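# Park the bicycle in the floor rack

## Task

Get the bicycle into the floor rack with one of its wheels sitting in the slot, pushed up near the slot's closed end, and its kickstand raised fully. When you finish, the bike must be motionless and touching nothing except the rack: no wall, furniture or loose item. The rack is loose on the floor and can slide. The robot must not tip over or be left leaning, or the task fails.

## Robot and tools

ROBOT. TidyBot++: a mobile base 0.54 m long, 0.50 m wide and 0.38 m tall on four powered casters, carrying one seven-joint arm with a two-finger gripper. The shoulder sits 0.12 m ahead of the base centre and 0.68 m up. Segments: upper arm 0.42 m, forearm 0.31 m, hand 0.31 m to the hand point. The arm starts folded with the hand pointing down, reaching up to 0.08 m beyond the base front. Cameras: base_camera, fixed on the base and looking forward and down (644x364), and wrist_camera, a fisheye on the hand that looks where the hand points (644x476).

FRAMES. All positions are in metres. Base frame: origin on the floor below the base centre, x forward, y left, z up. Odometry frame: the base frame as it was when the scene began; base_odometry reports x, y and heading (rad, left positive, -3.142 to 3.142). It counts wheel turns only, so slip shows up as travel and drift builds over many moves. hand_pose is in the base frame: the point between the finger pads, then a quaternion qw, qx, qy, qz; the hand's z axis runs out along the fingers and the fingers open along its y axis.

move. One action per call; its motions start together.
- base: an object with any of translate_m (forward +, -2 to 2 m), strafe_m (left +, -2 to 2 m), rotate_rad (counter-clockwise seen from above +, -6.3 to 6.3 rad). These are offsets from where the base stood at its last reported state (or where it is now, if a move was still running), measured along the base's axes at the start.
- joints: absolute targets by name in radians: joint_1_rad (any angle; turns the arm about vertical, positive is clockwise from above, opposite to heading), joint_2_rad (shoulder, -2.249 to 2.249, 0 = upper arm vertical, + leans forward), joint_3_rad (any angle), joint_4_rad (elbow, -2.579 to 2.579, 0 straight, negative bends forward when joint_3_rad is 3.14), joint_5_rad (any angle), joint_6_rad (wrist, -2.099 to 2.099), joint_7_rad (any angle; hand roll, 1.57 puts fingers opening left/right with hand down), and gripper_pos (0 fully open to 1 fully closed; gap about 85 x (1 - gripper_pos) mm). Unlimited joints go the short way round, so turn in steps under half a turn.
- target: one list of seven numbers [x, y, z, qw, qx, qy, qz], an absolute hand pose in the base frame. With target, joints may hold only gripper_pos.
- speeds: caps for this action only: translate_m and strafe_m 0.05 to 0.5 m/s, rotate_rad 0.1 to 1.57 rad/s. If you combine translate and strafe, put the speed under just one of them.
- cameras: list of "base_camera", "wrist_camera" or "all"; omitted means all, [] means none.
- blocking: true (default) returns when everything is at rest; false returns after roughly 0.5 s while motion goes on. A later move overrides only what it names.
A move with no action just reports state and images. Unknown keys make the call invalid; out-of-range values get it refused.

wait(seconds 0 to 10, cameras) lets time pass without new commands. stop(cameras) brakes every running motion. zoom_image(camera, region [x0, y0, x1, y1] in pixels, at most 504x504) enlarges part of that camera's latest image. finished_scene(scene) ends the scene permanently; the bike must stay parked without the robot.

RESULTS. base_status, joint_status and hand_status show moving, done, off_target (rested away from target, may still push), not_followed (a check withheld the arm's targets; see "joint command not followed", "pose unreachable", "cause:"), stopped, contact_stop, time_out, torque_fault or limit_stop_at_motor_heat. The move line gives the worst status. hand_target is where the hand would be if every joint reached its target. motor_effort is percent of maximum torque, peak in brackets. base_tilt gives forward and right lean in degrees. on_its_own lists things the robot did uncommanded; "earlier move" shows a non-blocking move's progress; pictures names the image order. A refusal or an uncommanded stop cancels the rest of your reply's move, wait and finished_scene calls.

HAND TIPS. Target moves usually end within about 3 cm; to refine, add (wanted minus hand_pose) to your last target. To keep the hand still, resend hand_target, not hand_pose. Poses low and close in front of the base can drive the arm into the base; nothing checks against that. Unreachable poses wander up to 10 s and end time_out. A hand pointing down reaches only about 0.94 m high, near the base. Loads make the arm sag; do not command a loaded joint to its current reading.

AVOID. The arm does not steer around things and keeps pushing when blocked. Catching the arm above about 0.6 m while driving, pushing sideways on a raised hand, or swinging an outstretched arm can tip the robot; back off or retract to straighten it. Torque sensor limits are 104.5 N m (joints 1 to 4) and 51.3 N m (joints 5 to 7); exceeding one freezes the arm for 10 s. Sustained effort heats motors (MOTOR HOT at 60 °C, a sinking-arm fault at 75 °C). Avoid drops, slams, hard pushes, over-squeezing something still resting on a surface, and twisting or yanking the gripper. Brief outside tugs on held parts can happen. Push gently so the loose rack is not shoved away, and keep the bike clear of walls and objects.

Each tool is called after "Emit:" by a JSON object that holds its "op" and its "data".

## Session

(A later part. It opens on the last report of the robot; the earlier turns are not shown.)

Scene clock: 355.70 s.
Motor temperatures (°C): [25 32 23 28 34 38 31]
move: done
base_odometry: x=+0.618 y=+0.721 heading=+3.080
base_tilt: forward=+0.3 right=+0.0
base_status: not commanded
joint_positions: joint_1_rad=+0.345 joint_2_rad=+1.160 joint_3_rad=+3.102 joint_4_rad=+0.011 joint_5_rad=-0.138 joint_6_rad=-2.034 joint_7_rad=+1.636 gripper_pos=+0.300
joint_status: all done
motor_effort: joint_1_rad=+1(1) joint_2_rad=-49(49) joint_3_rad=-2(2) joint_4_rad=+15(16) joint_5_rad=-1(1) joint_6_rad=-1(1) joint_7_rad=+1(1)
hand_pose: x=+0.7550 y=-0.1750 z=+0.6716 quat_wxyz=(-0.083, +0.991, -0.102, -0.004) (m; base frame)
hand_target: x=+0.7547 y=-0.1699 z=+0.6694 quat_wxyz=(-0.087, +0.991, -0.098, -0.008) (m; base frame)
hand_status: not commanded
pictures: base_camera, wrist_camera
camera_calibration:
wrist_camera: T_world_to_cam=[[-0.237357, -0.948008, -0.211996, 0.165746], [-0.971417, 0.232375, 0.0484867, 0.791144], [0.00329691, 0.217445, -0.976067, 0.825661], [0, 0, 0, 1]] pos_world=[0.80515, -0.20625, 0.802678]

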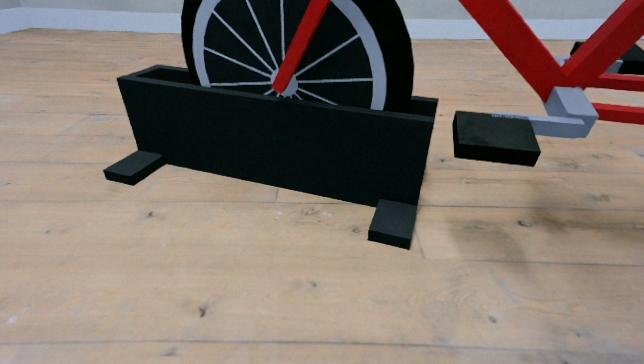

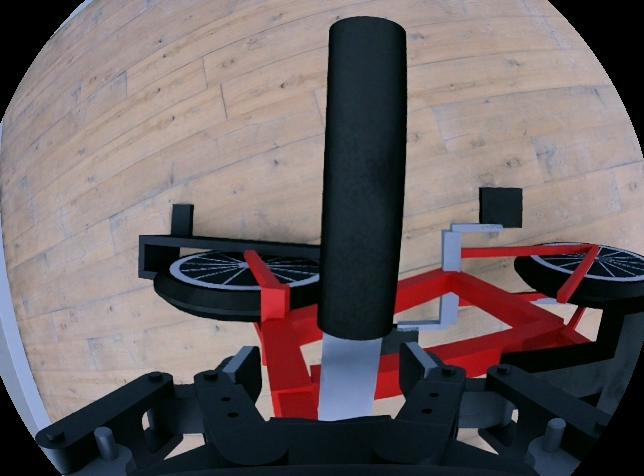

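Emit:
{"op": "move", "data": {"joints": {"gripper_pos": 0.0}, "cameras": []}}

Emit:
{"op": "move", "data": {"target": [0.70, -0.165, 0.80, -0.085, 0.99, -0.15, 0.0]}}

Scene clock: 356.53 s.
Motor temperatures (°C): [25 32 23 28 34 38 31]
move: done
base_odometry: x=+0.618 y=+0.721 heading=+3.080
base_tilt: forward=+0.3 right=+0.0
base_status: not commanded
joint_positions: joint_1_rad=+0.345 joint_2_rad=+1.160 joint_3_rad=+3.102 joint_4_rad=+0.011 joint_5_rad=-0.138 joint_6_rad=-2.034 joint_7_rad=+1.636 gripper_pos=+0.000
joint_status: all done
motor_effort: joint_1_rad=+1(1) joint_2_rad=-49(49) joint_3_rad=-1(2) joint_4_rad=+15(16) joint_5_rad=-1(1) joint_6_rad=+0(1) joint_7_rad=+1(1)
hand_pose: x=+0.7550 y=-0.1750 z=+0.6716 quat_wxyz=(-0.083, +0.991, -0.102, -0.004) (m; base frame)
hand_target: x=+0.7547 y=-0.1699 z=+0.6694 quat_wxyz=(-0.087, +0.991, -0.098, -0.008) (m; base frame)
hand_status: not commanded
pictures: none
No camera images: "cameras" was empty.

Scene clock: 367.00 s.
Motor temperatures (°C): [25 32 23 28 34 38 31]
move: time_out
base_odometry: x=+0.618 y=+0.721 heading=+3.081
base_tilt: forward=+0.2 right=+0.0
base_status: not commanded
joint_positions: joint_1_rad=+0.349 joint_2_rad=+0.908 joint_3_rad=+3.105 joint_4_rad=+0.014 joint_5_rad=-0.165 joint_6_rad=-2.022 joint_7_rad=+1.540 gripper_pos=+0.000
joint_status: not commanded
motor_effort: joint_1_rad=+1(3) joint_2_rad=-42(53) joint_3_rad=-1(2) joint_4_rad=+14(17) joint_5_rad=+0(2) joint_6_rad=+2(4) joint_7_rad=+1(1)
hand_pose: x=+0.7425 y=-0.1660 z=+0.8392 quat_wxyz=(-0.066, +0.981, -0.134, +0.124) (m; base frame)
hand_target: x=+0.7422 y=-0.1649 z=+0.8373 quat_wxyz=(-0.067, +0.981, -0.133, +0.122) (m; base frame)
hand_status: time_out (0.058 m and 14.5 deg from the pose sent, 0.140 m and 5.5 deg at the start; a joint's target at an end of its range on 228 of 300 steps)
pictures: base_camera, wrist_camera
camera_calibration:
wrist_camera: T_world_to_cam=[[-0.267369, -0.938152, -0.219964, 0.237411], [-0.928025, 0.31215, -0.203303, 0.961172], [0.259391, 0.149775, -0.954088, 0.767513], [0, 0, 0, 1]] pos_world=[0.756382, -0.192256, 0.979907]

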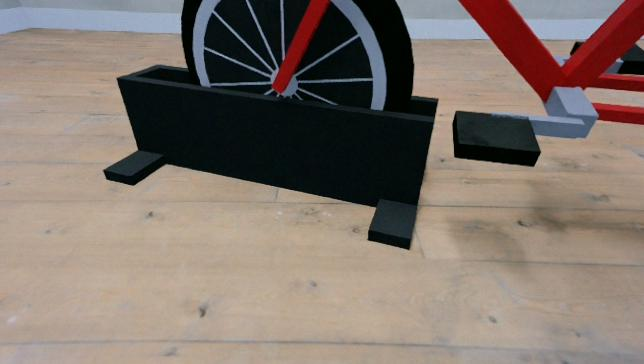

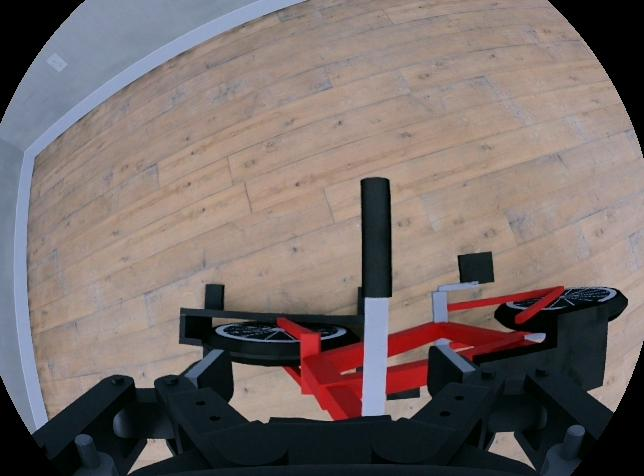

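Emit:
{"op": "move", "data": {"base": {"translate_m": -0.4}, "speeds": {"translate_m": 0.25}}}

Emit:
{"op": "move", "data": {"joints": {"joint_1_rad": 0, "joint_2_rad": -0.366, "joint_3_rad": 3.111, "joint_4_rad": -2.54, "joint_5_rad": 0.018, "joint_6_rad": -0.3, "joint_7_rad": 1.54}}}

Scene clock: 369.63 s.
Motor temperatures (°C): [25 32 23 28 34 38 31]
move: done
base_odometry: x=+1.018 y=+0.696 heading=+3.081
base_tilt: forward=+0.2 right=+0.0
base_status: done
joint_positions: joint_1_rad=+0.350 joint_2_rad=+0.906 joint_3_rad=+3.105 joint_4_rad=+0.014 joint_5_rad=-0.165 joint_6_rad=-2.022 joint_7_rad=+1.540 gripper_pos=+0.000
joint_status: not commanded
motor_effort: joint_1_rad=+0(4) joint_2_rad=-44(47) joint_3_rad=-1(2) joint_4_rad=+15(16) joint_5_rad=+0(1) joint_6_rad=+2(3) joint_7_rad=+1(1)
hand_pose: x=+0.7422 y=-0.1662 z=+0.8404 quat_wxyz=(-0.066, +0.981, -0.134, +0.125) (m; base frame)
hand_target: x=+0.7422 y=-0.1649 z=+0.8373 quat_wxyz=(-0.067, +0.981, -0.133, +0.122) (m; base frame)
hand_status: not commanded
pictures: base_camera, wrist_camera
camera_calibration:
wrist_camera: T_world_to_cam=[[-0.26744, -0.938162, -0.219839, 0.237334], [-0.927534, 0.312461, -0.205058, 0.96231], [0.261068, 0.149067, -0.953741, 0.767077], [0, 0, 0, 1]] pos_world=[0.755788, -0.192373, 0.981098]

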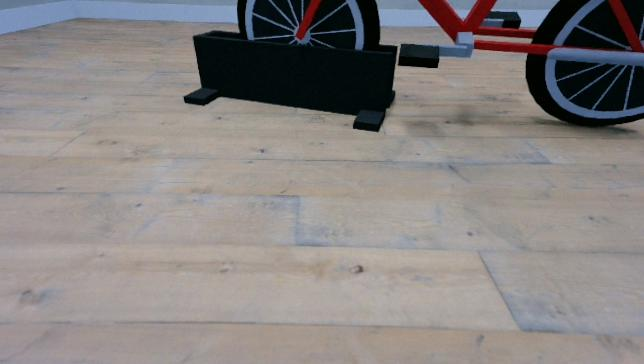

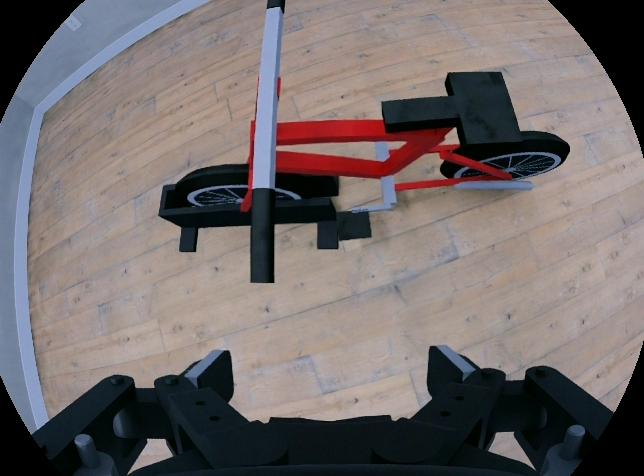

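Scene clock: 373.43 s.
Motor temperatures (°C): [25 32 23 28 34 38 31]
move: done
base_odometry: x=+1.018 y=+0.696 heading=+3.081
base_tilt: forward=+0.2 right=+0.0
base_status: not commanded
joint_positions: joint_1_rad=+0.018 joint_2_rad=-0.348 joint_3_rad=+3.105 joint_4_rad=-2.525 joint_5_rad=-0.032 joint_6_rad=-0.371 joint_7_rad=+1.540 gripper_pos=+0.000
joint_status: all done
motor_effort: joint_1_rad=+1(1) joint_2_rad=-3(45) joint_3_rad=+0(3) joint_4_rad=+17(19) joint_5_rad=+1(2) joint_6_rad=+5(6) joint_7_rad=+1(2)
hand_pose: x=+0.4077 y=+0.0090 z=+0.6402 quat_wxyz=(-0.011, +0.956, -0.018, +0.292) (m; base frame)
hand_target: x=+0.4196 y=+0.0080 z=+0.6518 quat_wxyz=(+0.001, +0.945, +0.008, +0.328) (m; base frame)
hand_status: not commanded
pictures: base_camera, wrist_camera
camera_calibration:
wrist_camera: T_world_to_cam=[[-0.0296891, -0.995187, -0.0933913, 0.0909231], [-0.836618, 0.0758691, -0.542507, 0.737411], [0.546982, 0.0620263, -0.834844, 0.445387], [0, 0, 0, 1]] pos_world=[0.376012, 0.00691308, 0.780371]

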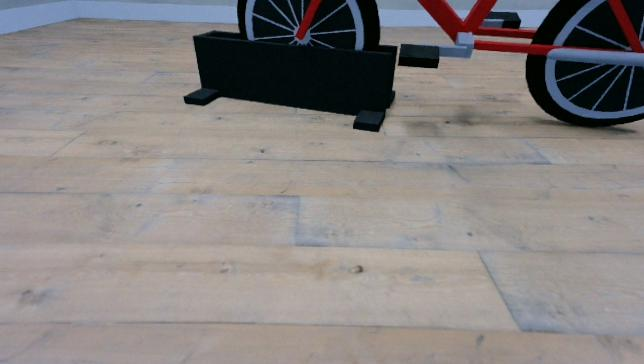

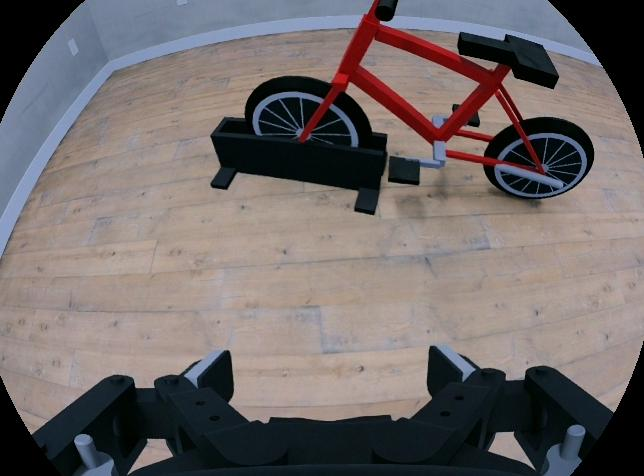

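Standing. Inspect the stand and the slot's closed end.

Emit:
{"op": "zoom_image", "data": {"camera": "wrist_camera", "region": [420, 80, 620, 220]}}

Emit:
{"op": "zoom_image", "data": {"camera": "base_camera", "region": [150, 0, 644, 160]}}

Emit:
{"op": "zoom_image", "data": {"camera": "wrist_camera", "region": [180, 50, 430, 230]}}

Scaled by 2.520.

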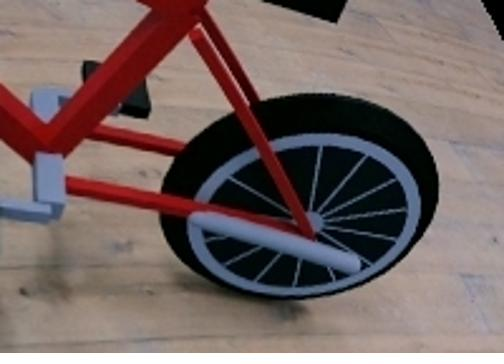

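Scaled by 1.020.

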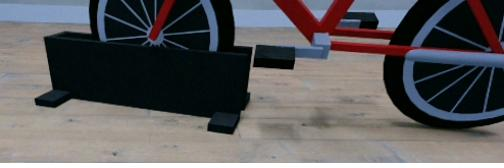

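Scaled by 2.016.

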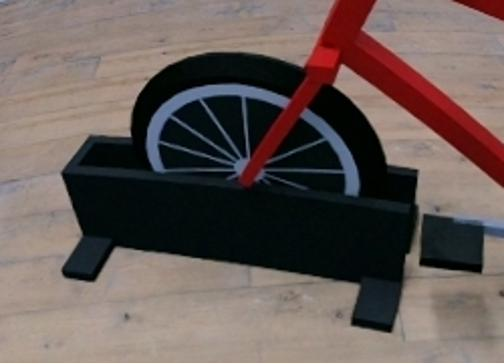

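Emit:
{"op": "move", "data": {"base": {"translate_m": 0.15, "strafe_m": -1.25, "rotate_rad": 1.38}}}

Scene clock: 378.20 s.
Motor temperatures (°C): [25 32 23 28 34 38 31]
move: done
base_odometry: x=+0.944 y=+1.953 heading=-1.822
base_tilt: forward=+0.2 right=+0.0
base_status: done
joint_positions: joint_1_rad=+0.015 joint_2_rad=-0.355 joint_3_rad=+3.105 joint_4_rad=-2.528 joint_5_rad=-0.030 joint_6_rad=-0.365 joint_7_rad=+1.540 gripper_pos=+0.000
joint_status: not commanded
motor_effort: joint_1_rad=+1(1) joint_2_rad=-3(5) joint_3_rad=+1(1) joint_4_rad=+17(18) joint_5_rad=+1(2) joint_6_rad=+4(6) joint_7_rad=+1(1)
hand_pose: x=+0.4081 y=+0.0099 z=+0.6418 quat_wxyz=(-0.011, +0.955, -0.015, +0.297) (m; base frame)
hand_target: x=+0.4196 y=+0.0080 z=+0.6518 quat_wxyz=(+0.001, +0.945, +0.008, +0.328) (m; base frame)
hand_status: not commanded
pictures: base_camera, wrist_camera
camera_calibration:
wrist_camera: T_world_to_cam=[[-0.024611, -0.995419, -0.0923856, 0.0891795], [-0.831617, 0.0716724, -0.550705, 0.741785], [0.554803, 0.063276, -0.829572, 0.439898], [0, 0, 0, 1]] pos_world=[0.375019, 0.00777042, 0.781671]

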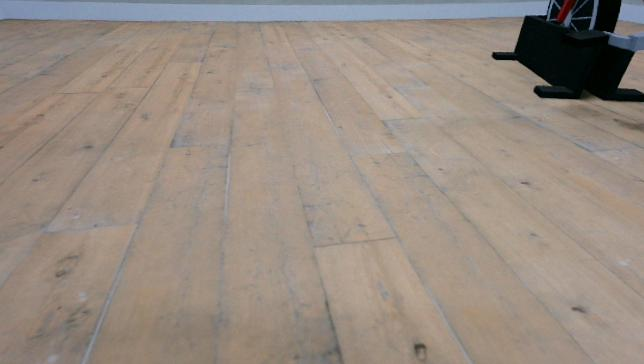

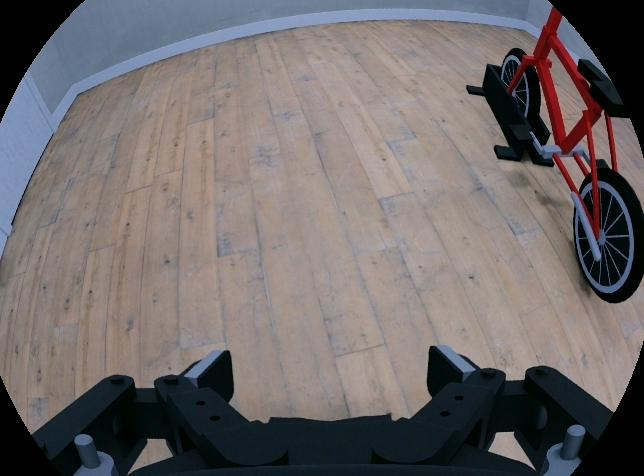

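Emit:
{"op": "move", "data": {"base": {"strafe_m": -0.6}}}

Scene clock: 380.87 s.
Motor temperatures (°C): [25 32 23 28 34 38 31]
move: done
base_odometry: x=+0.362 y=+2.102 heading=-1.822
base_tilt: forward=+0.2 right=+0.0
base_status: done
joint_positions: joint_1_rad=+0.015 joint_2_rad=-0.355 joint_3_rad=+3.105 joint_4_rad=-2.528 joint_5_rad=-0.029 joint_6_rad=-0.365 joint_7_rad=+1.540 gripper_pos=+0.000
joint_status: not commanded
motor_effort: joint_1_rad=+1(1) joint_2_rad=-3(3) joint_3_rad=+0(2) joint_4_rad=+17(18) joint_5_rad=+1(2) joint_6_rad=+5(5) joint_7_rad=+1(1)
hand_pose: x=+0.4081 y=+0.0097 z=+0.6418 quat_wxyz=(-0.010, +0.955, -0.015, +0.297) (m; base frame)
hand_target: x=+0.4196 y=+0.0080 z=+0.6518 quat_wxyz=(+0.001, +0.945, +0.008, +0.328) (m; base frame)
hand_status: not commanded
pictures: base_camera, wrist_camera
camera_calibration:
wrist_camera: T_world_to_cam=[[-0.0238697, -0.995525, -0.0914371, 0.0881667], [-0.831665, 0.070529, -0.550781, 0.74187], [0.554765, 0.0628981, -0.829626, 0.439958], [0, 0, 0, 1]] pos_world=[0.375018, 0.00777624, 0.78167]

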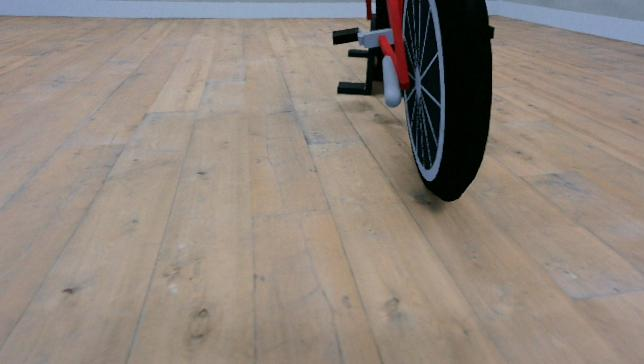

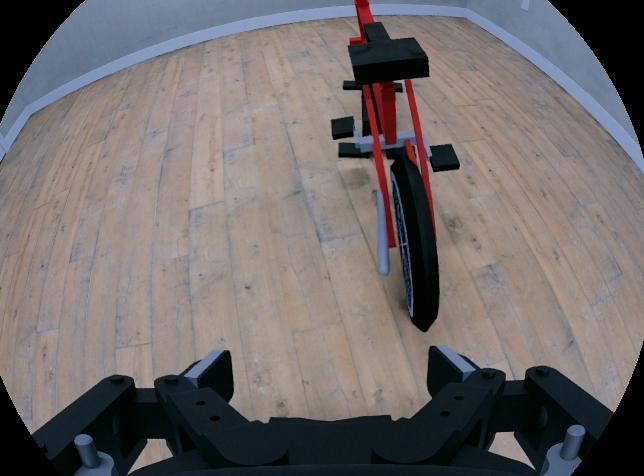

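Emit:
{"op": "move", "data": {"base": {"strafe_m": -0.11, "rotate_rad": 0.07, "translate_m": 0.15}, "speeds": {"translate_m": 0.2}}}

Scene clock: 382.73 s.
Motor temperatures (°C): [25 31 23 28 34 38 31]
move: done
base_odometry: x=+0.218 y=+1.984 heading=-1.752
base_tilt: forward=+0.2 right=+0.0
base_status: done
joint_positions: joint_1_rad=+0.013 joint_2_rad=-0.356 joint_3_rad=+3.105 joint_4_rad=-2.529 joint_5_rad=-0.029 joint_6_rad=-0.364 joint_7_rad=+1.540 gripper_pos=+0.000
joint_status: not commanded
motor_effort: joint_1_rad=+1(2) joint_2_rad=-3(5) joint_3_rad=+0(2) joint_4_rad=+17(19) joint_5_rad=+1(2) joint_6_rad=+5(6) joint_7_rad=+1(1)
hand_pose: x=+0.4081 y=+0.0102 z=+0.6421 quat_wxyz=(-0.011, +0.954, -0.014, +0.298) (m; base frame)
hand_target: x=+0.4196 y=+0.0080 z=+0.6518 quat_wxyz=(+0.001, +0.945, +0.008, +0.328) (m; base frame)
hand_status: not commanded
pictures: base_camera, wrist_camera
camera_calibration:
wrist_camera: T_world_to_cam=[[-0.0216621, -0.995601, -0.0911516, 0.0875974], [-0.830731, 0.0686517, -0.552425, 0.742746], [0.556252, 0.0637558, -0.828564, 0.438905], [0, 0, 0, 1]] pos_world=[0.374778, 0.00823853, 0.781957]

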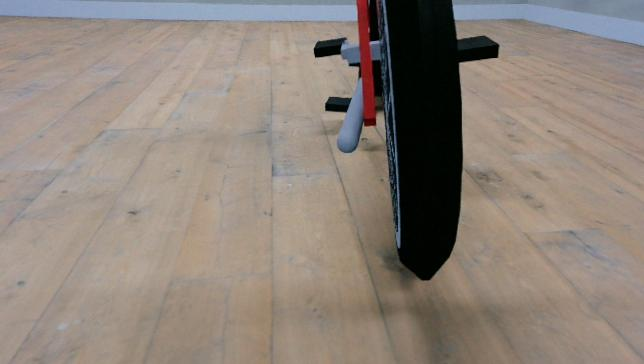

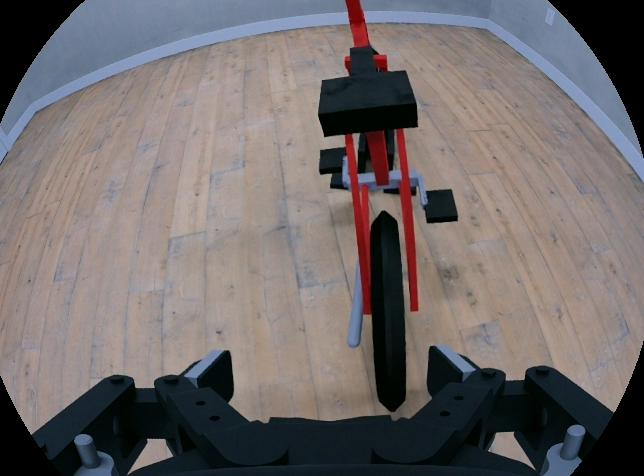

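Emit:
{"op": "move", "data": {"base": {"translate_m": 0.12}, "speeds": {"translate_m": 0.05}}}

Scene clock: 385.77 s.
Motor temperatures (°C): [25 31 23 28 34 38 31]
move: done
base_odometry: x=+0.197 y=+1.866 heading=-1.752
base_tilt: forward=+0.2 right=+0.0
base_status: done
joint_positions: joint_1_rad=+0.013 joint_2_rad=-0.357 joint_3_rad=+3.105 joint_4_rad=-2.529 joint_5_rad=-0.029 joint_6_rad=-0.363 joint_7_rad=+1.540 gripper_pos=+0.000
joint_status: not commanded
motor_effort: joint_1_rad=+1(1) joint_2_rad=-3(5) joint_3_rad=+1(1) joint_4_rad=+18(18) joint_5_rad=+0(2) joint_6_rad=+5(5) joint_7_rad=+1(1)
hand_pose: x=+0.4082 y=+0.0102 z=+0.6423 quat_wxyz=(-0.011, +0.954, -0.014, +0.298) (m; base frame)
hand_target: x=+0.4196 y=+0.0080 z=+0.6518 quat_wxyz=(+0.001, +0.945, +0.008, +0.328) (m; base frame)
hand_status: not commanded
pictures: base_camera, wrist_camera
camera_calibration:
wrist_camera: T_world_to_cam=[[-0.0216051, -0.995602, -0.0911572, 0.0875877], [-0.830351, 0.0686512, -0.552995, 0.743054], [0.556821, 0.0637449, -0.828183, 0.43853], [0, 0, 0, 1]] pos_world=[0.374706, 0.00823693, 0.782072]

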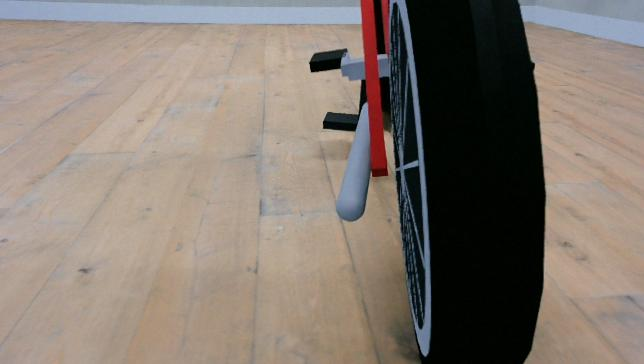

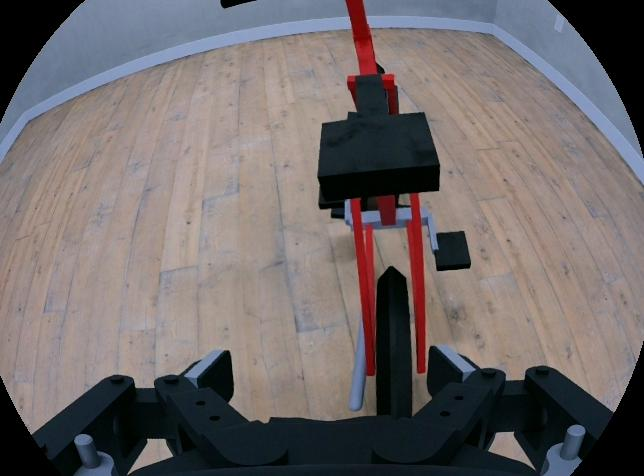

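Emit:
{"op": "move", "data": {"base": {"translate_m": 0.04}, "speeds": {"translate_m": 0.05}}}

Emit:
{"op": "move", "data": {"base": {"translate_m": 0.03}, "speeds": {"translate_m": 0.05}}}

Scene clock: 387.13 s.
Motor temperatures (°C): [25 31 23 28 34 38 31]
move: done
base_odometry: x=+0.189 y=+1.827 heading=-1.752
base_tilt: forward=+0.3 right=+0.0
base_status: done
joint_positions: joint_1_rad=+0.013 joint_2_rad=-0.357 joint_3_rad=+3.105 joint_4_rad=-2.529 joint_5_rad=-0.029 joint_6_rad=-0.363 joint_7_rad=+1.540 gripper_pos=+0.000
joint_status: not commanded
motor_effort: joint_1_rad=+1(1) joint_2_rad=-3(5) joint_3_rad=+0(1) joint_4_rad=+17(19) joint_5_rad=+1(2) joint_6_rad=+5(5) joint_7_rad=+1(1)
hand_pose: x=+0.4081 y=+0.0102 z=+0.6423 quat_wxyz=(-0.011, +0.954, -0.014, +0.299) (m; base frame)
hand_target: x=+0.4196 y=+0.0080 z=+0.6518 quat_wxyz=(+0.001, +0.945, +0.008, +0.328) (m; base frame)
hand_status: not commanded
pictures: base_camera, wrist_camera
camera_calibration:
wrist_camera: T_world_to_cam=[[-0.021561, -0.995603, -0.0911556, 0.0875691], [-0.830036, 0.06865, -0.553469, 0.743231], [0.557293, 0.0637291, -0.827867, 0.438228], [0, 0, 0, 1]] pos_world=[0.374575, 0.00823339, 0.782132]

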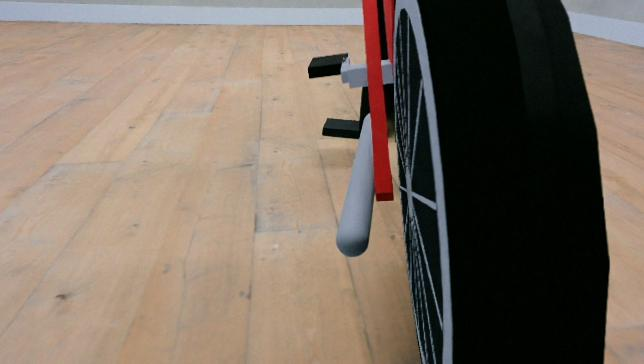

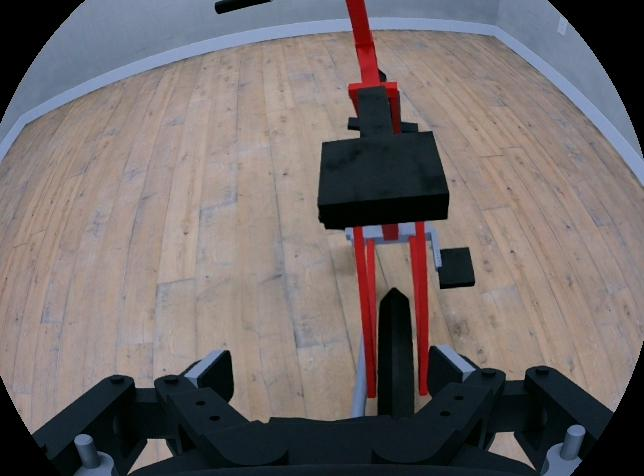

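Scene clock: 388.17 s.
Motor temperatures (°C): [25 31 23 28 34 38 31]
move: done
base_odometry: x=+0.184 y=+1.797 heading=-1.752
base_tilt: forward=+0.3 right=+0.0
base_status: done
joint_positions: joint_1_rad=+0.013 joint_2_rad=-0.358 joint_3_rad=+3.105 joint_4_rad=-2.529 joint_5_rad=-0.029 joint_6_rad=-0.363 joint_7_rad=+1.540 gripper_pos=+0.000
joint_status: not commanded
motor_effort: joint_1_rad=+1(1) joint_2_rad=-3(5) joint_3_rad=+0(1) joint_4_rad=+17(18) joint_5_rad=+1(2) joint_6_rad=+5(6) joint_7_rad=+1(1)
hand_pose: x=+0.4081 y=+0.0102 z=+0.6424 quat_wxyz=(-0.011, +0.954, -0.014, +0.299) (m; base frame)
hand_target: x=+0.4196 y=+0.0080 z=+0.6518 quat_wxyz=(+0.001, +0.945, +0.008, +0.328) (m; base frame)
hand_status: not commanded
pictures: base_camera, wrist_camera
camera_calibration:
wrist_camera: T_world_to_cam=[[-0.0215181, -0.995604, -0.0911578, 0.087557], [-0.829737, 0.06865, -0.553917, 0.743441], [0.55774, 0.0637177, -0.827566, 0.437928], [0, 0, 0, 1]] pos_world=[0.374495, 0.00823101, 0.782201]

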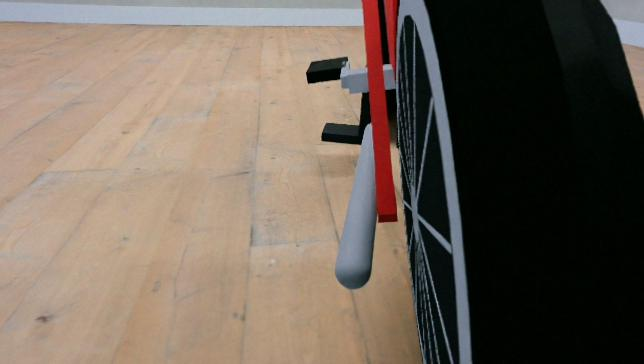

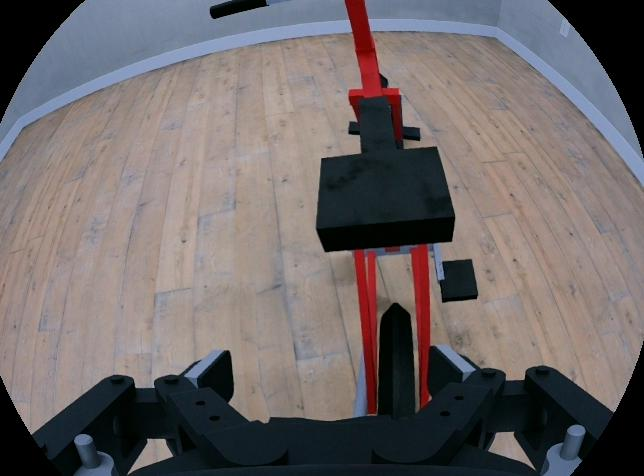

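Emit:
{"op": "move", "data": {"base": {"translate_m": 0.03}, "speeds": {"translate_m": 0.05}}}

Emit:
{"op": "move", "data": {"base": {"translate_m": 0.03}, "speeds": {"translate_m": 0.05}}}

Scene clock: 389.43 s.
Motor temperatures (°C): [25 31 23 28 34 38 31]
move: done
base_odometry: x=+0.178 y=+1.768 heading=-1.752
base_tilt: forward=+0.2 right=+0.0
base_status: done
joint_positions: joint_1_rad=+0.013 joint_2_rad=-0.358 joint_3_rad=+3.105 joint_4_rad=-2.529 joint_5_rad=-0.029 joint_6_rad=-0.362 joint_7_rad=+1.540 gripper_pos=+0.000
joint_status: not commanded
motor_effort: joint_1_rad=+1(1) joint_2_rad=-3(5) joint_3_rad=+1(1) joint_4_rad=+17(18) joint_5_rad=+1(2) joint_6_rad=+5(5) joint_7_rad=+1(1)
hand_pose: x=+0.4081 y=+0.0102 z=+0.6425 quat_wxyz=(-0.011, +0.954, -0.014, +0.299) (m; base frame)
hand_target: x=+0.4196 y=+0.0080 z=+0.6518 quat_wxyz=(+0.001, +0.945, +0.008, +0.328) (m; base frame)
hand_status: not commanded
pictures: base_camera, wrist_camera
camera_calibration:
wrist_camera: T_world_to_cam=[[-0.0214786, -0.995604, -0.0911624, 0.0875508], [-0.829471, 0.0686503, -0.554314, 0.743661], [0.558136, 0.0637106, -0.8273, 0.437659], [0, 0, 0, 1]] pos_world=[0.374453, 0.00822988, 0.782279]

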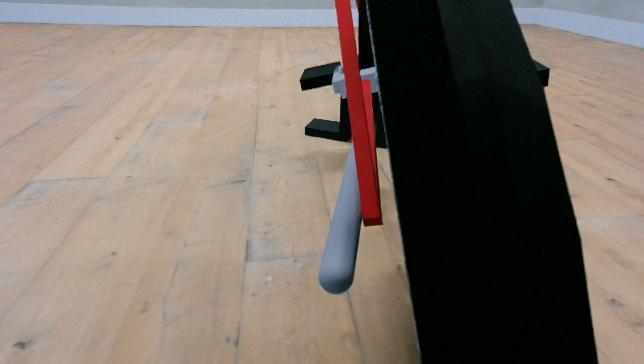

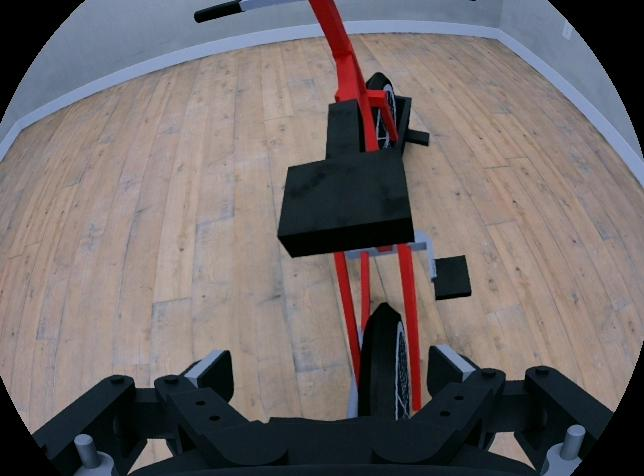

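Scene clock: 390.50 s.
Motor temperatures (°C): [25 31 23 28 34 38 31]
move: done
base_odometry: x=+0.172 y=+1.738 heading=-1.752
base_tilt: forward=+0.3 right=+0.0
base_status: done
joint_positions: joint_1_rad=+0.013 joint_2_rad=-0.358 joint_3_rad=+3.105 joint_4_rad=-2.530 joint_5_rad=-0.029 joint_6_rad=-0.362 joint_7_rad=+1.540 gripper_pos=+0.000
joint_status: not commanded
motor_effort: joint_1_rad=+1(1) joint_2_rad=-3(5) joint_3_rad=+1(1) joint_4_rad=+17(18) joint_5_rad=+1(2) joint_6_rad=+5(6) joint_7_rad=+1(1)
hand_pose: x=+0.4081 y=+0.0102 z=+0.6425 quat_wxyz=(-0.011, +0.954, -0.014, +0.299) (m; base frame)
hand_target: x=+0.4196 y=+0.0080 z=+0.6518 quat_wxyz=(+0.001, +0.945, +0.008, +0.328) (m; base frame)
hand_status: not commanded
pictures: base_camera, wrist_camera
camera_calibration:
wrist_camera: T_world_to_cam=[[-0.0214606, -0.995605, -0.0911648, 0.0875458], [-0.829336, 0.0686522, -0.554517, 0.743764], [0.558338, 0.063706, -0.827164, 0.437502], [0, 0, 0, 1]] pos_world=[0.374435, 0.00822845, 0.782296]

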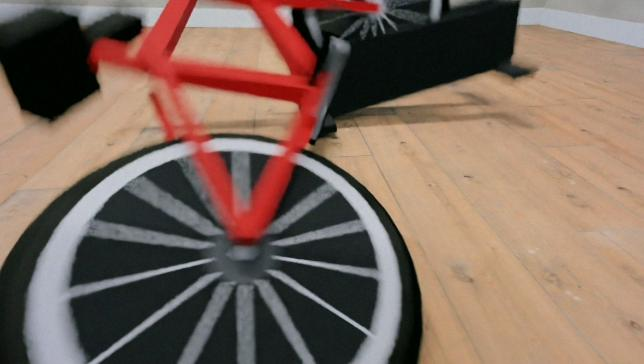

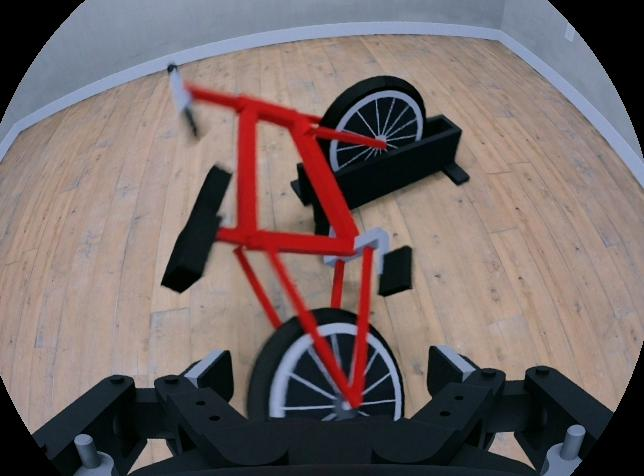

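Emit:
{"op": "wait", "data": {"seconds": 1}}

Scene clock: 391.57 s.
Motor temperatures (°C): [25 31 23 28 34 38 31]
base_odometry: x=+0.172 y=+1.738 heading=-1.752
base_tilt: forward=+0.2 right=+0.0
base_status: done
joint_positions: joint_1_rad=+0.013 joint_2_rad=-0.358 joint_3_rad=+3.105 joint_4_rad=-2.530 joint_5_rad=-0.029 joint_6_rad=-0.362 joint_7_rad=+1.540 gripper_pos=+0.000
joint_status: not commanded
motor_effort: joint_1_rad=+1(1) joint_2_rad=-3(5) joint_3_rad=+0(1) joint_4_rad=+18(18) joint_5_rad=+1(2) joint_6_rad=+5(6) joint_7_rad=+1(1)
hand_pose: x=+0.4081 y=+0.0102 z=+0.6425 quat_wxyz=(-0.011, +0.954, -0.014, +0.299) (m; base frame)
hand_target: x=+0.4196 y=+0.0080 z=+0.6518 quat_wxyz=(+0.001, +0.945, +0.008, +0.328) (m; base frame)
hand_status: not commanded
wait: 1.00 s; at rest by 0.20 s
pictures: base_camera, wrist_camera
camera_calibration:
wrist_camera: T_world_to_cam=[[-0.0214606, -0.995605, -0.0911648, 0.0875458], [-0.829336, 0.0686522, -0.554517, 0.743764], [0.558338, 0.063706, -0.827164, 0.437502], [0, 0, 0, 1]] pos_world=[0.374435, 0.00822845, 0.782296]

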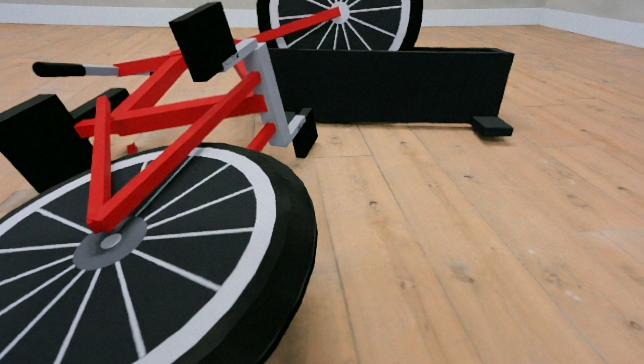

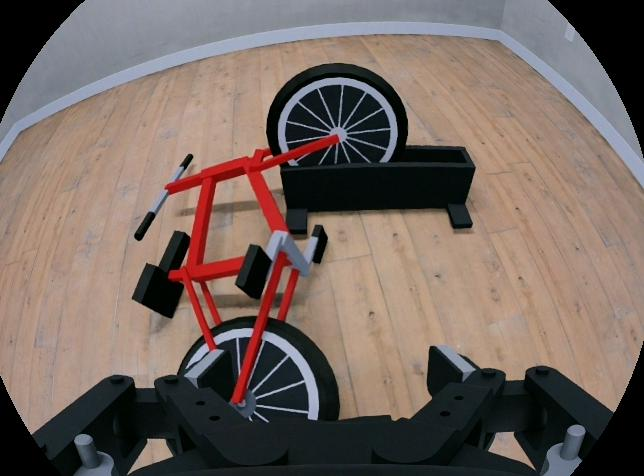

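Emit:
{"op": "move", "data": {"base": {"translate_m": -0.5}}}

Emit:
{"op": "zoom_image", "data": {"camera": "wrist_camera", "region": [170, 20, 520, 300]}}

Scene clock: 394.83 s.
Motor temperatures (°C): [25 31 23 28 34 38 31]
move: done
base_odometry: x=+0.263 y=+2.230 heading=-1.751
base_tilt: forward=+0.2 right=+0.0
base_status: done
joint_positions: joint_1_rad=+0.013 joint_2_rad=-0.363 joint_3_rad=+3.105 joint_4_rad=-2.533 joint_5_rad=-0.029 joint_6_rad=-0.360 joint_7_rad=+1.540 gripper_pos=+0.000
joint_status: not commanded
motor_effort: joint_1_rad=+1(1) joint_2_rad=-3(6) joint_3_rad=+0(2) joint_4_rad=+17(19) joint_5_rad=+1(2) joint_6_rad=+5(6) joint_7_rad=+1(1)
hand_pose: x=+0.4073 y=+0.0102 z=+0.6428 quat_wxyz=(-0.011, +0.954, -0.014, +0.301) (m; base frame)
hand_target: x=+0.4196 y=+0.0080 z=+0.6518 quat_wxyz=(+0.001, +0.945, +0.008, +0.328) (m; base frame)
hand_status: not commanded
pictures: base_camera, wrist_camera
camera_calibration:
wrist_camera: T_world_to_cam=[[-0.02118, -0.99562, -0.0910594, 0.0873116], [-0.827455, 0.068576, -0.55733, 0.74428], [0.561133, 0.0635432, -0.825283, 0.435856], [0, 0, 0, 1]] pos_world=[0.373134, 0.00819371, 0.782465]

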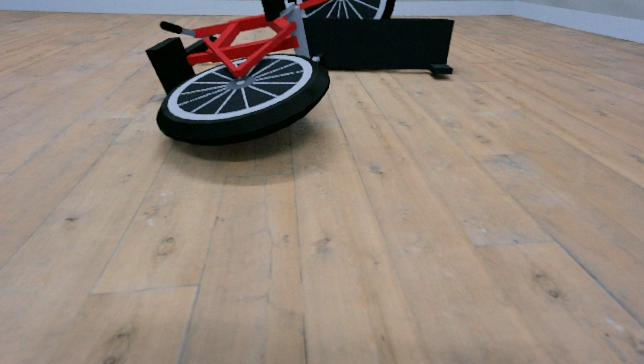

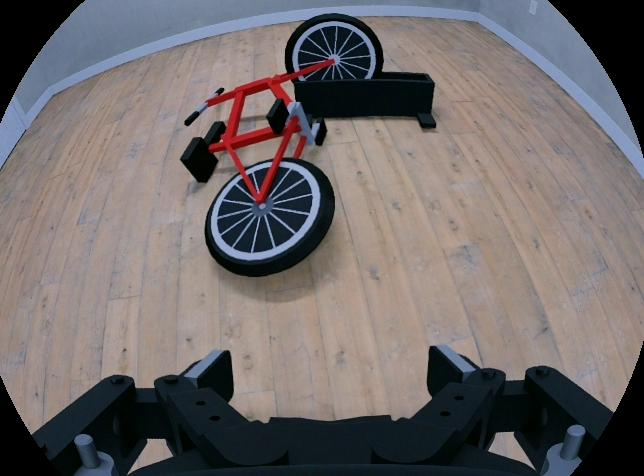

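Scaled by 1.440.

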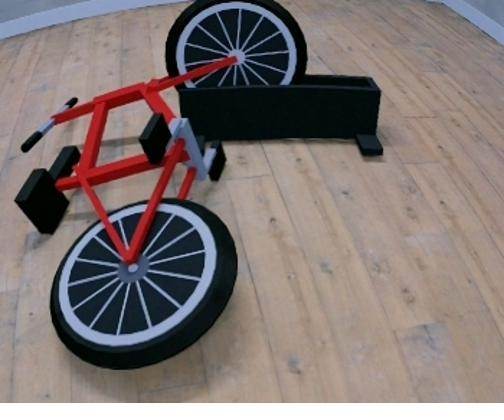

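Emit:
{"op": "move", "data": {"base": {"translate_m": 0.4, "strafe_m": 1.3}, "cameras": []}}

Emit:
{"op": "move", "data": {"base": {"translate_m": 1.25, "rotate_rad": -1.57}}}

Scene clock: 401.03 s.
Motor temperatures (°C): [25 31 23 28 34 38 31]
move: done
base_odometry: x=+1.470 y=+1.603 heading=-1.751
base_tilt: forward=+0.2 right=+0.0
base_status: done
joint_positions: joint_1_rad=+0.013 joint_2_rad=-0.363 joint_3_rad=+3.105 joint_4_rad=-2.533 joint_5_rad=-0.028 joint_6_rad=-0.360 joint_7_rad=+1.540 gripper_pos=+0.000
joint_status: not commanded
motor_effort: joint_1_rad=+1(1) joint_2_rad=-3(4) joint_3_rad=+0(1) joint_4_rad=+17(18) joint_5_rad=+2(2) joint_6_rad=+4(5) joint_7_rad=+1(1)
hand_pose: x=+0.4073 y=+0.0101 z=+0.6428 quat_wxyz=(-0.010, +0.954, -0.014, +0.301) (m; base frame)
hand_target: x=+0.4196 y=+0.0080 z=+0.6518 quat_wxyz=(+0.001, +0.945, +0.008, +0.328) (m; base frame)
hand_status: not commanded
pictures: none
No camera images: "cameras" was empty.

Scene clock: 405.27 s.
Motor temperatures (°C): [25 31 23 28 34 38 31]
move: done
base_odometry: x=+1.246 y=+0.373 heading=+2.962
base_tilt: forward=+0.2 right=+0.0
base_status: done
joint_positions: joint_1_rad=+0.013 joint_2_rad=-0.363 joint_3_rad=+3.105 joint_4_rad=-2.533 joint_5_rad=-0.028 joint_6_rad=-0.360 joint_7_rad=+1.540 gripper_pos=+0.000
joint_status: not commanded
motor_effort: joint_1_rad=+1(1) joint_2_rad=-3(3) joint_3_rad=+0(2) joint_4_rad=+18(18) joint_5_rad=+1(2) joint_6_rad=+5(6) joint_7_rad=+1(1)
hand_pose: x=+0.4073 y=+0.0101 z=+0.6428 quat_wxyz=(-0.010, +0.954, -0.014, +0.301) (m; base frame)
hand_target: x=+0.4196 y=+0.0080 z=+0.6518 quat_wxyz=(+0.001, +0.945, +0.008, +0.328) (m; base frame)
hand_status: not commanded
pictures: base_camera, wrist_camera
camera_calibration:
wrist_camera: T_world_to_cam=[[-0.0207926, -0.995665, -0.0906567, 0.0868729], [-0.827495, 0.068027, -0.557337, 0.744278], [0.561088, 0.0634295, -0.825322, 0.435902], [0, 0, 0, 1]] pos_world=[0.373113, 0.00821626, 0.782448]

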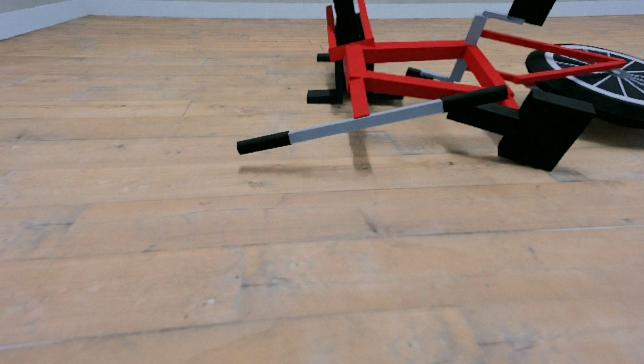

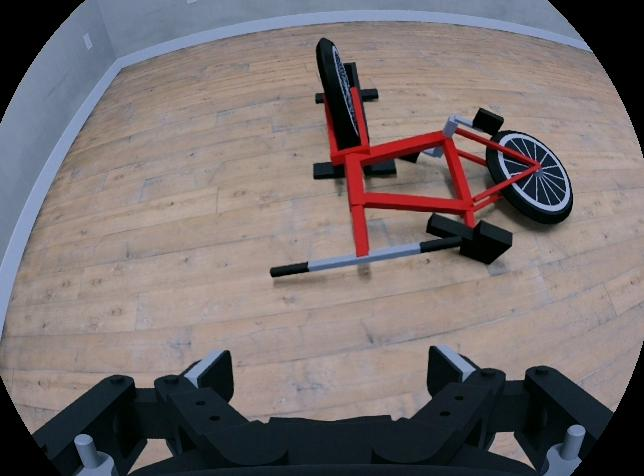

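Emit:
{"op": "move", "data": {"base": {"translate_m": 0.12}, "target": [0.66, 0.04, 0.30, 0, 0.7071, -0.7071, 0]}}

Scene clock: 416.90 s.
Motor temperatures (°C): [25 31 23 28 34 38 31]
move: off_target
base_odometry: x=+1.128 y=+0.394 heading=+2.962
base_tilt: forward=+0.3 right=+0.0
base_status: done
joint_positions: joint_1_rad=-0.242 joint_2_rad=+1.089 joint_3_rad=+3.440 joint_4_rad=-1.506 joint_5_rad=-0.463 joint_6_rad=-0.560 joint_7_rad=+0.359 gripper_pos=+0.000
joint_status: not commanded
motor_effort: joint_1_rad=+1(1) joint_2_rad=-41(43) joint_3_rad=+4(4) joint_4_rad=+9(19) joint_5_rad=+1(2) joint_6_rad=+0(6) joint_7_rad=+1(1)
hand_pose: x=+0.6741 y=+0.0332 z=+0.3066 quat_wxyz=(-0.012, +0.732, -0.680, +0.026) (m; base frame)
hand_target: x=+0.6600 y=+0.0400 z=+0.3000 quat_wxyz=(+0.000, +0.707, -0.707, +0.000) (m; base frame)
hand_status: off_target (0.017 m and 5.3 deg from the pose sent, 0.427 m and 93.7 deg at the start)
pictures: base_camera, wrist_camera
camera_calibration:
wrist_camera: T_world_to_cam=[[-0.993806, -0.0379648, -0.10444, 0.713254], [-0.0379347, 0.999278, -0.00227552, 0.0428095], [0.104451, 0.00170046, -0.994529, 0.368983], [0, 0, 0, 1]] pos_world=[0.67192, -0.0163274, 0.441553]

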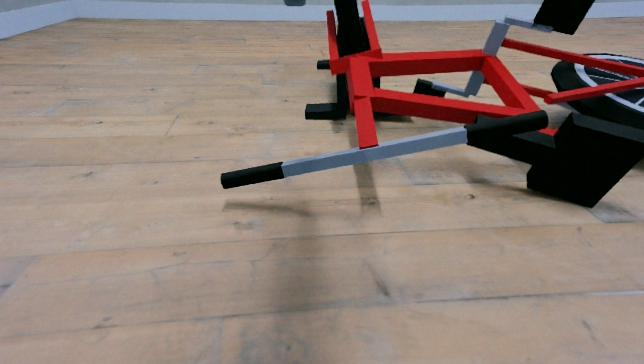

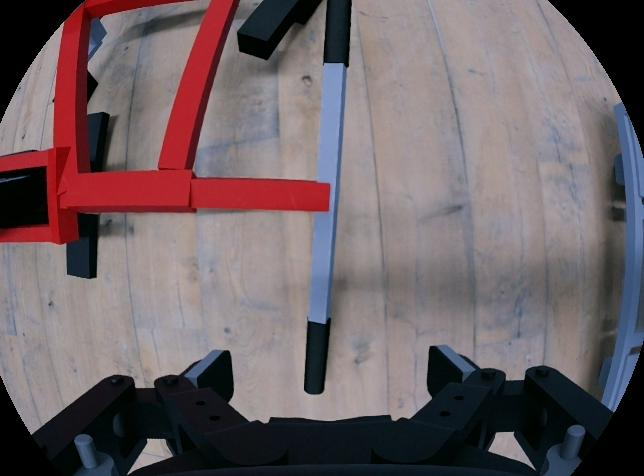

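Emit:
{"op": "move", "data": {"target": [0.685, 0.035, 0.17, 0, 0.7071, -0.7071, 0]}}

Emit:
{"op": "zoom_image", "data": {"camera": "wrist_camera", "region": [180, 100, 480, 476]}}

Scene clock: 418.93 s.
Motor temperatures (°C): [25 31 23 28 34 38 31]
move: off_target
base_odometry: x=+1.128 y=+0.394 heading=+2.962
base_tilt: forward=+0.3 right=+0.0
base_status: not commanded
joint_positions: joint_1_rad=-0.226 joint_2_rad=+1.396 joint_3_rad=+3.440 joint_4_rad=-1.263 joint_5_rad=-0.503 joint_6_rad=-0.561 joint_7_rad=+0.358 gripper_pos=+0.000
joint_status: not commanded
motor_effort: joint_1_rad=+1(1) joint_2_rad=-44(48) joint_3_rad=+4(4) joint_4_rad=+8(10) joint_5_rad=+1(2) joint_6_rad=+0(1) joint_7_rad=+0(1)
hand_pose: x=+0.6813 y=+0.0289 z=+0.1746 quat_wxyz=(+0.015, +0.738, -0.674, +0.010) (m; base frame)
hand_target: x=+0.6850 y=+0.0350 z=+0.1700 quat_wxyz=(+0.000, +0.707, -0.707, +0.000) (m; base frame)
hand_status: off_target (0.008 m and 5.6 deg from the pose sent, 0.137 m and 5.3 deg at the start)
pictures: base_camera, wrist_camera
camera_calibration:
wrist_camera: T_world_to_cam=[[-0.997551, -0.0553332, -0.0427821, 0.69872], [-0.0546292, 0.998354, -0.0174547, 0.0611072], [0.0436775, -0.0150748, -0.998932, 0.27959], [0, 0, 0, 1]] pos_world=[0.688135, -0.0181294, 0.310251]

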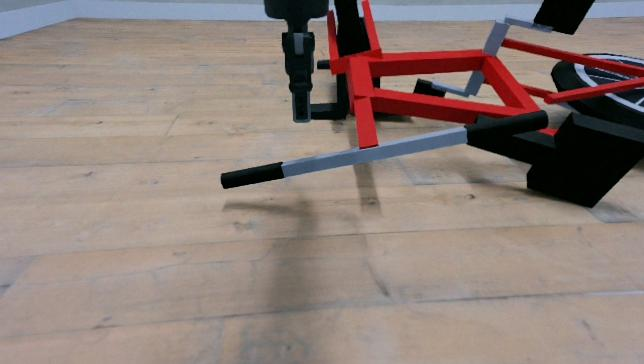

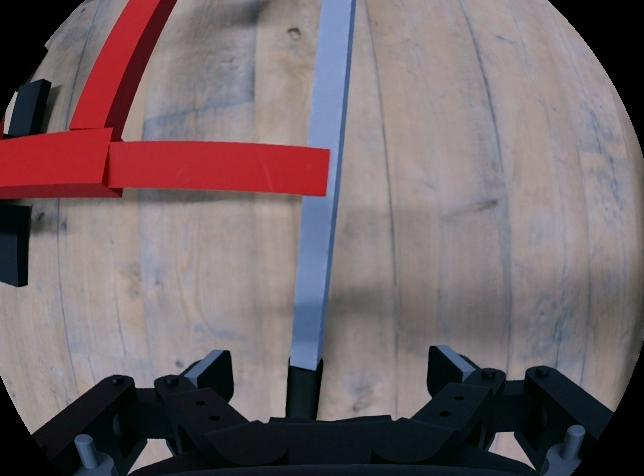

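Scaled by 1.340.

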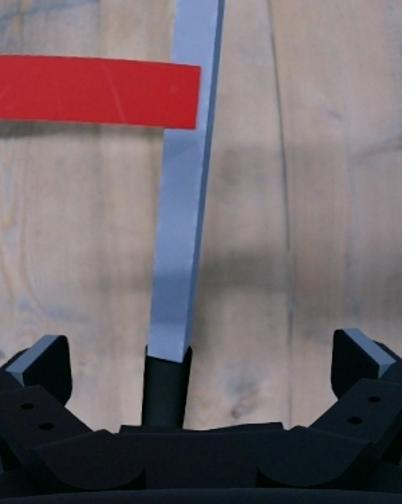

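Emit:
{"op": "move", "data": {"target": [0.703, 0.03, 0.075, 0, 0.7071, -0.7071, 0]}}

Emit:
{"op": "zoom_image", "data": {"camera": "base_camera", "region": [200, 0, 500, 230]}}

Scene clock: 420.77 s.
Motor temperatures (°C): [25 31 23 28 34 38 31]
move: off_target
base_odometry: x=+1.128 y=+0.394 heading=+2.962
base_tilt: forward=+0.3 right=+0.0
base_status: not commanded
joint_positions: joint_1_rad=-0.182 joint_2_rad=+1.631 joint_3_rad=+3.436 joint_4_rad=-0.974 joint_5_rad=-0.504 joint_6_rad=-0.561 joint_7_rad=+0.272 gripper_pos=+0.000
joint_status: not commanded
motor_effort: joint_1_rad=+1(1) joint_2_rad=-46(49) joint_3_rad=+4(4) joint_4_rad=+9(10) joint_5_rad=+0(2) joint_6_rad=+0(1) joint_7_rad=+1(1)
hand_pose: x=+0.7152 y=+0.0231 z=+0.0825 quat_wxyz=(-0.002, +0.722, -0.691, +0.023) (m; base frame)
hand_target: x=+0.7030 y=+0.0300 z=+0.0750 quat_wxyz=(+0.000, +0.707, -0.707, +0.000) (m; base frame)
hand_status: off_target (0.016 m and 3.6 deg from the pose sent, 0.102 m and 5.6 deg at the start)
pictures: base_camera, wrist_camera
camera_calibration:
wrist_camera: T_world_to_cam=[[-0.996247, -0.00895423, -0.0860935, 0.729832], [-0.00808907, 0.999913, -0.0103926, 0.0332133], [0.0861791, -0.00965721, -0.996233, 0.155351], [0, 0, 0, 1]] pos_world=[0.713974, -0.0251751, 0.217944]

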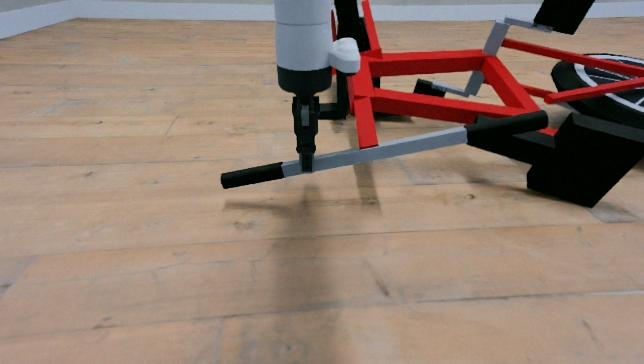

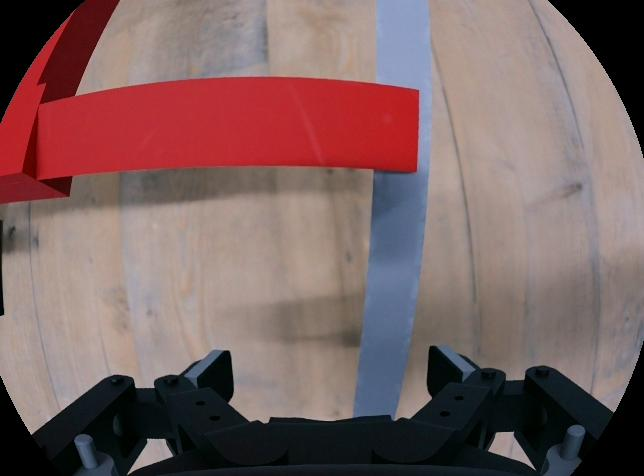

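Scaled by 1.680.

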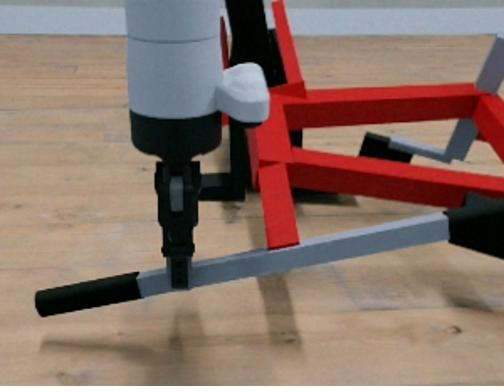

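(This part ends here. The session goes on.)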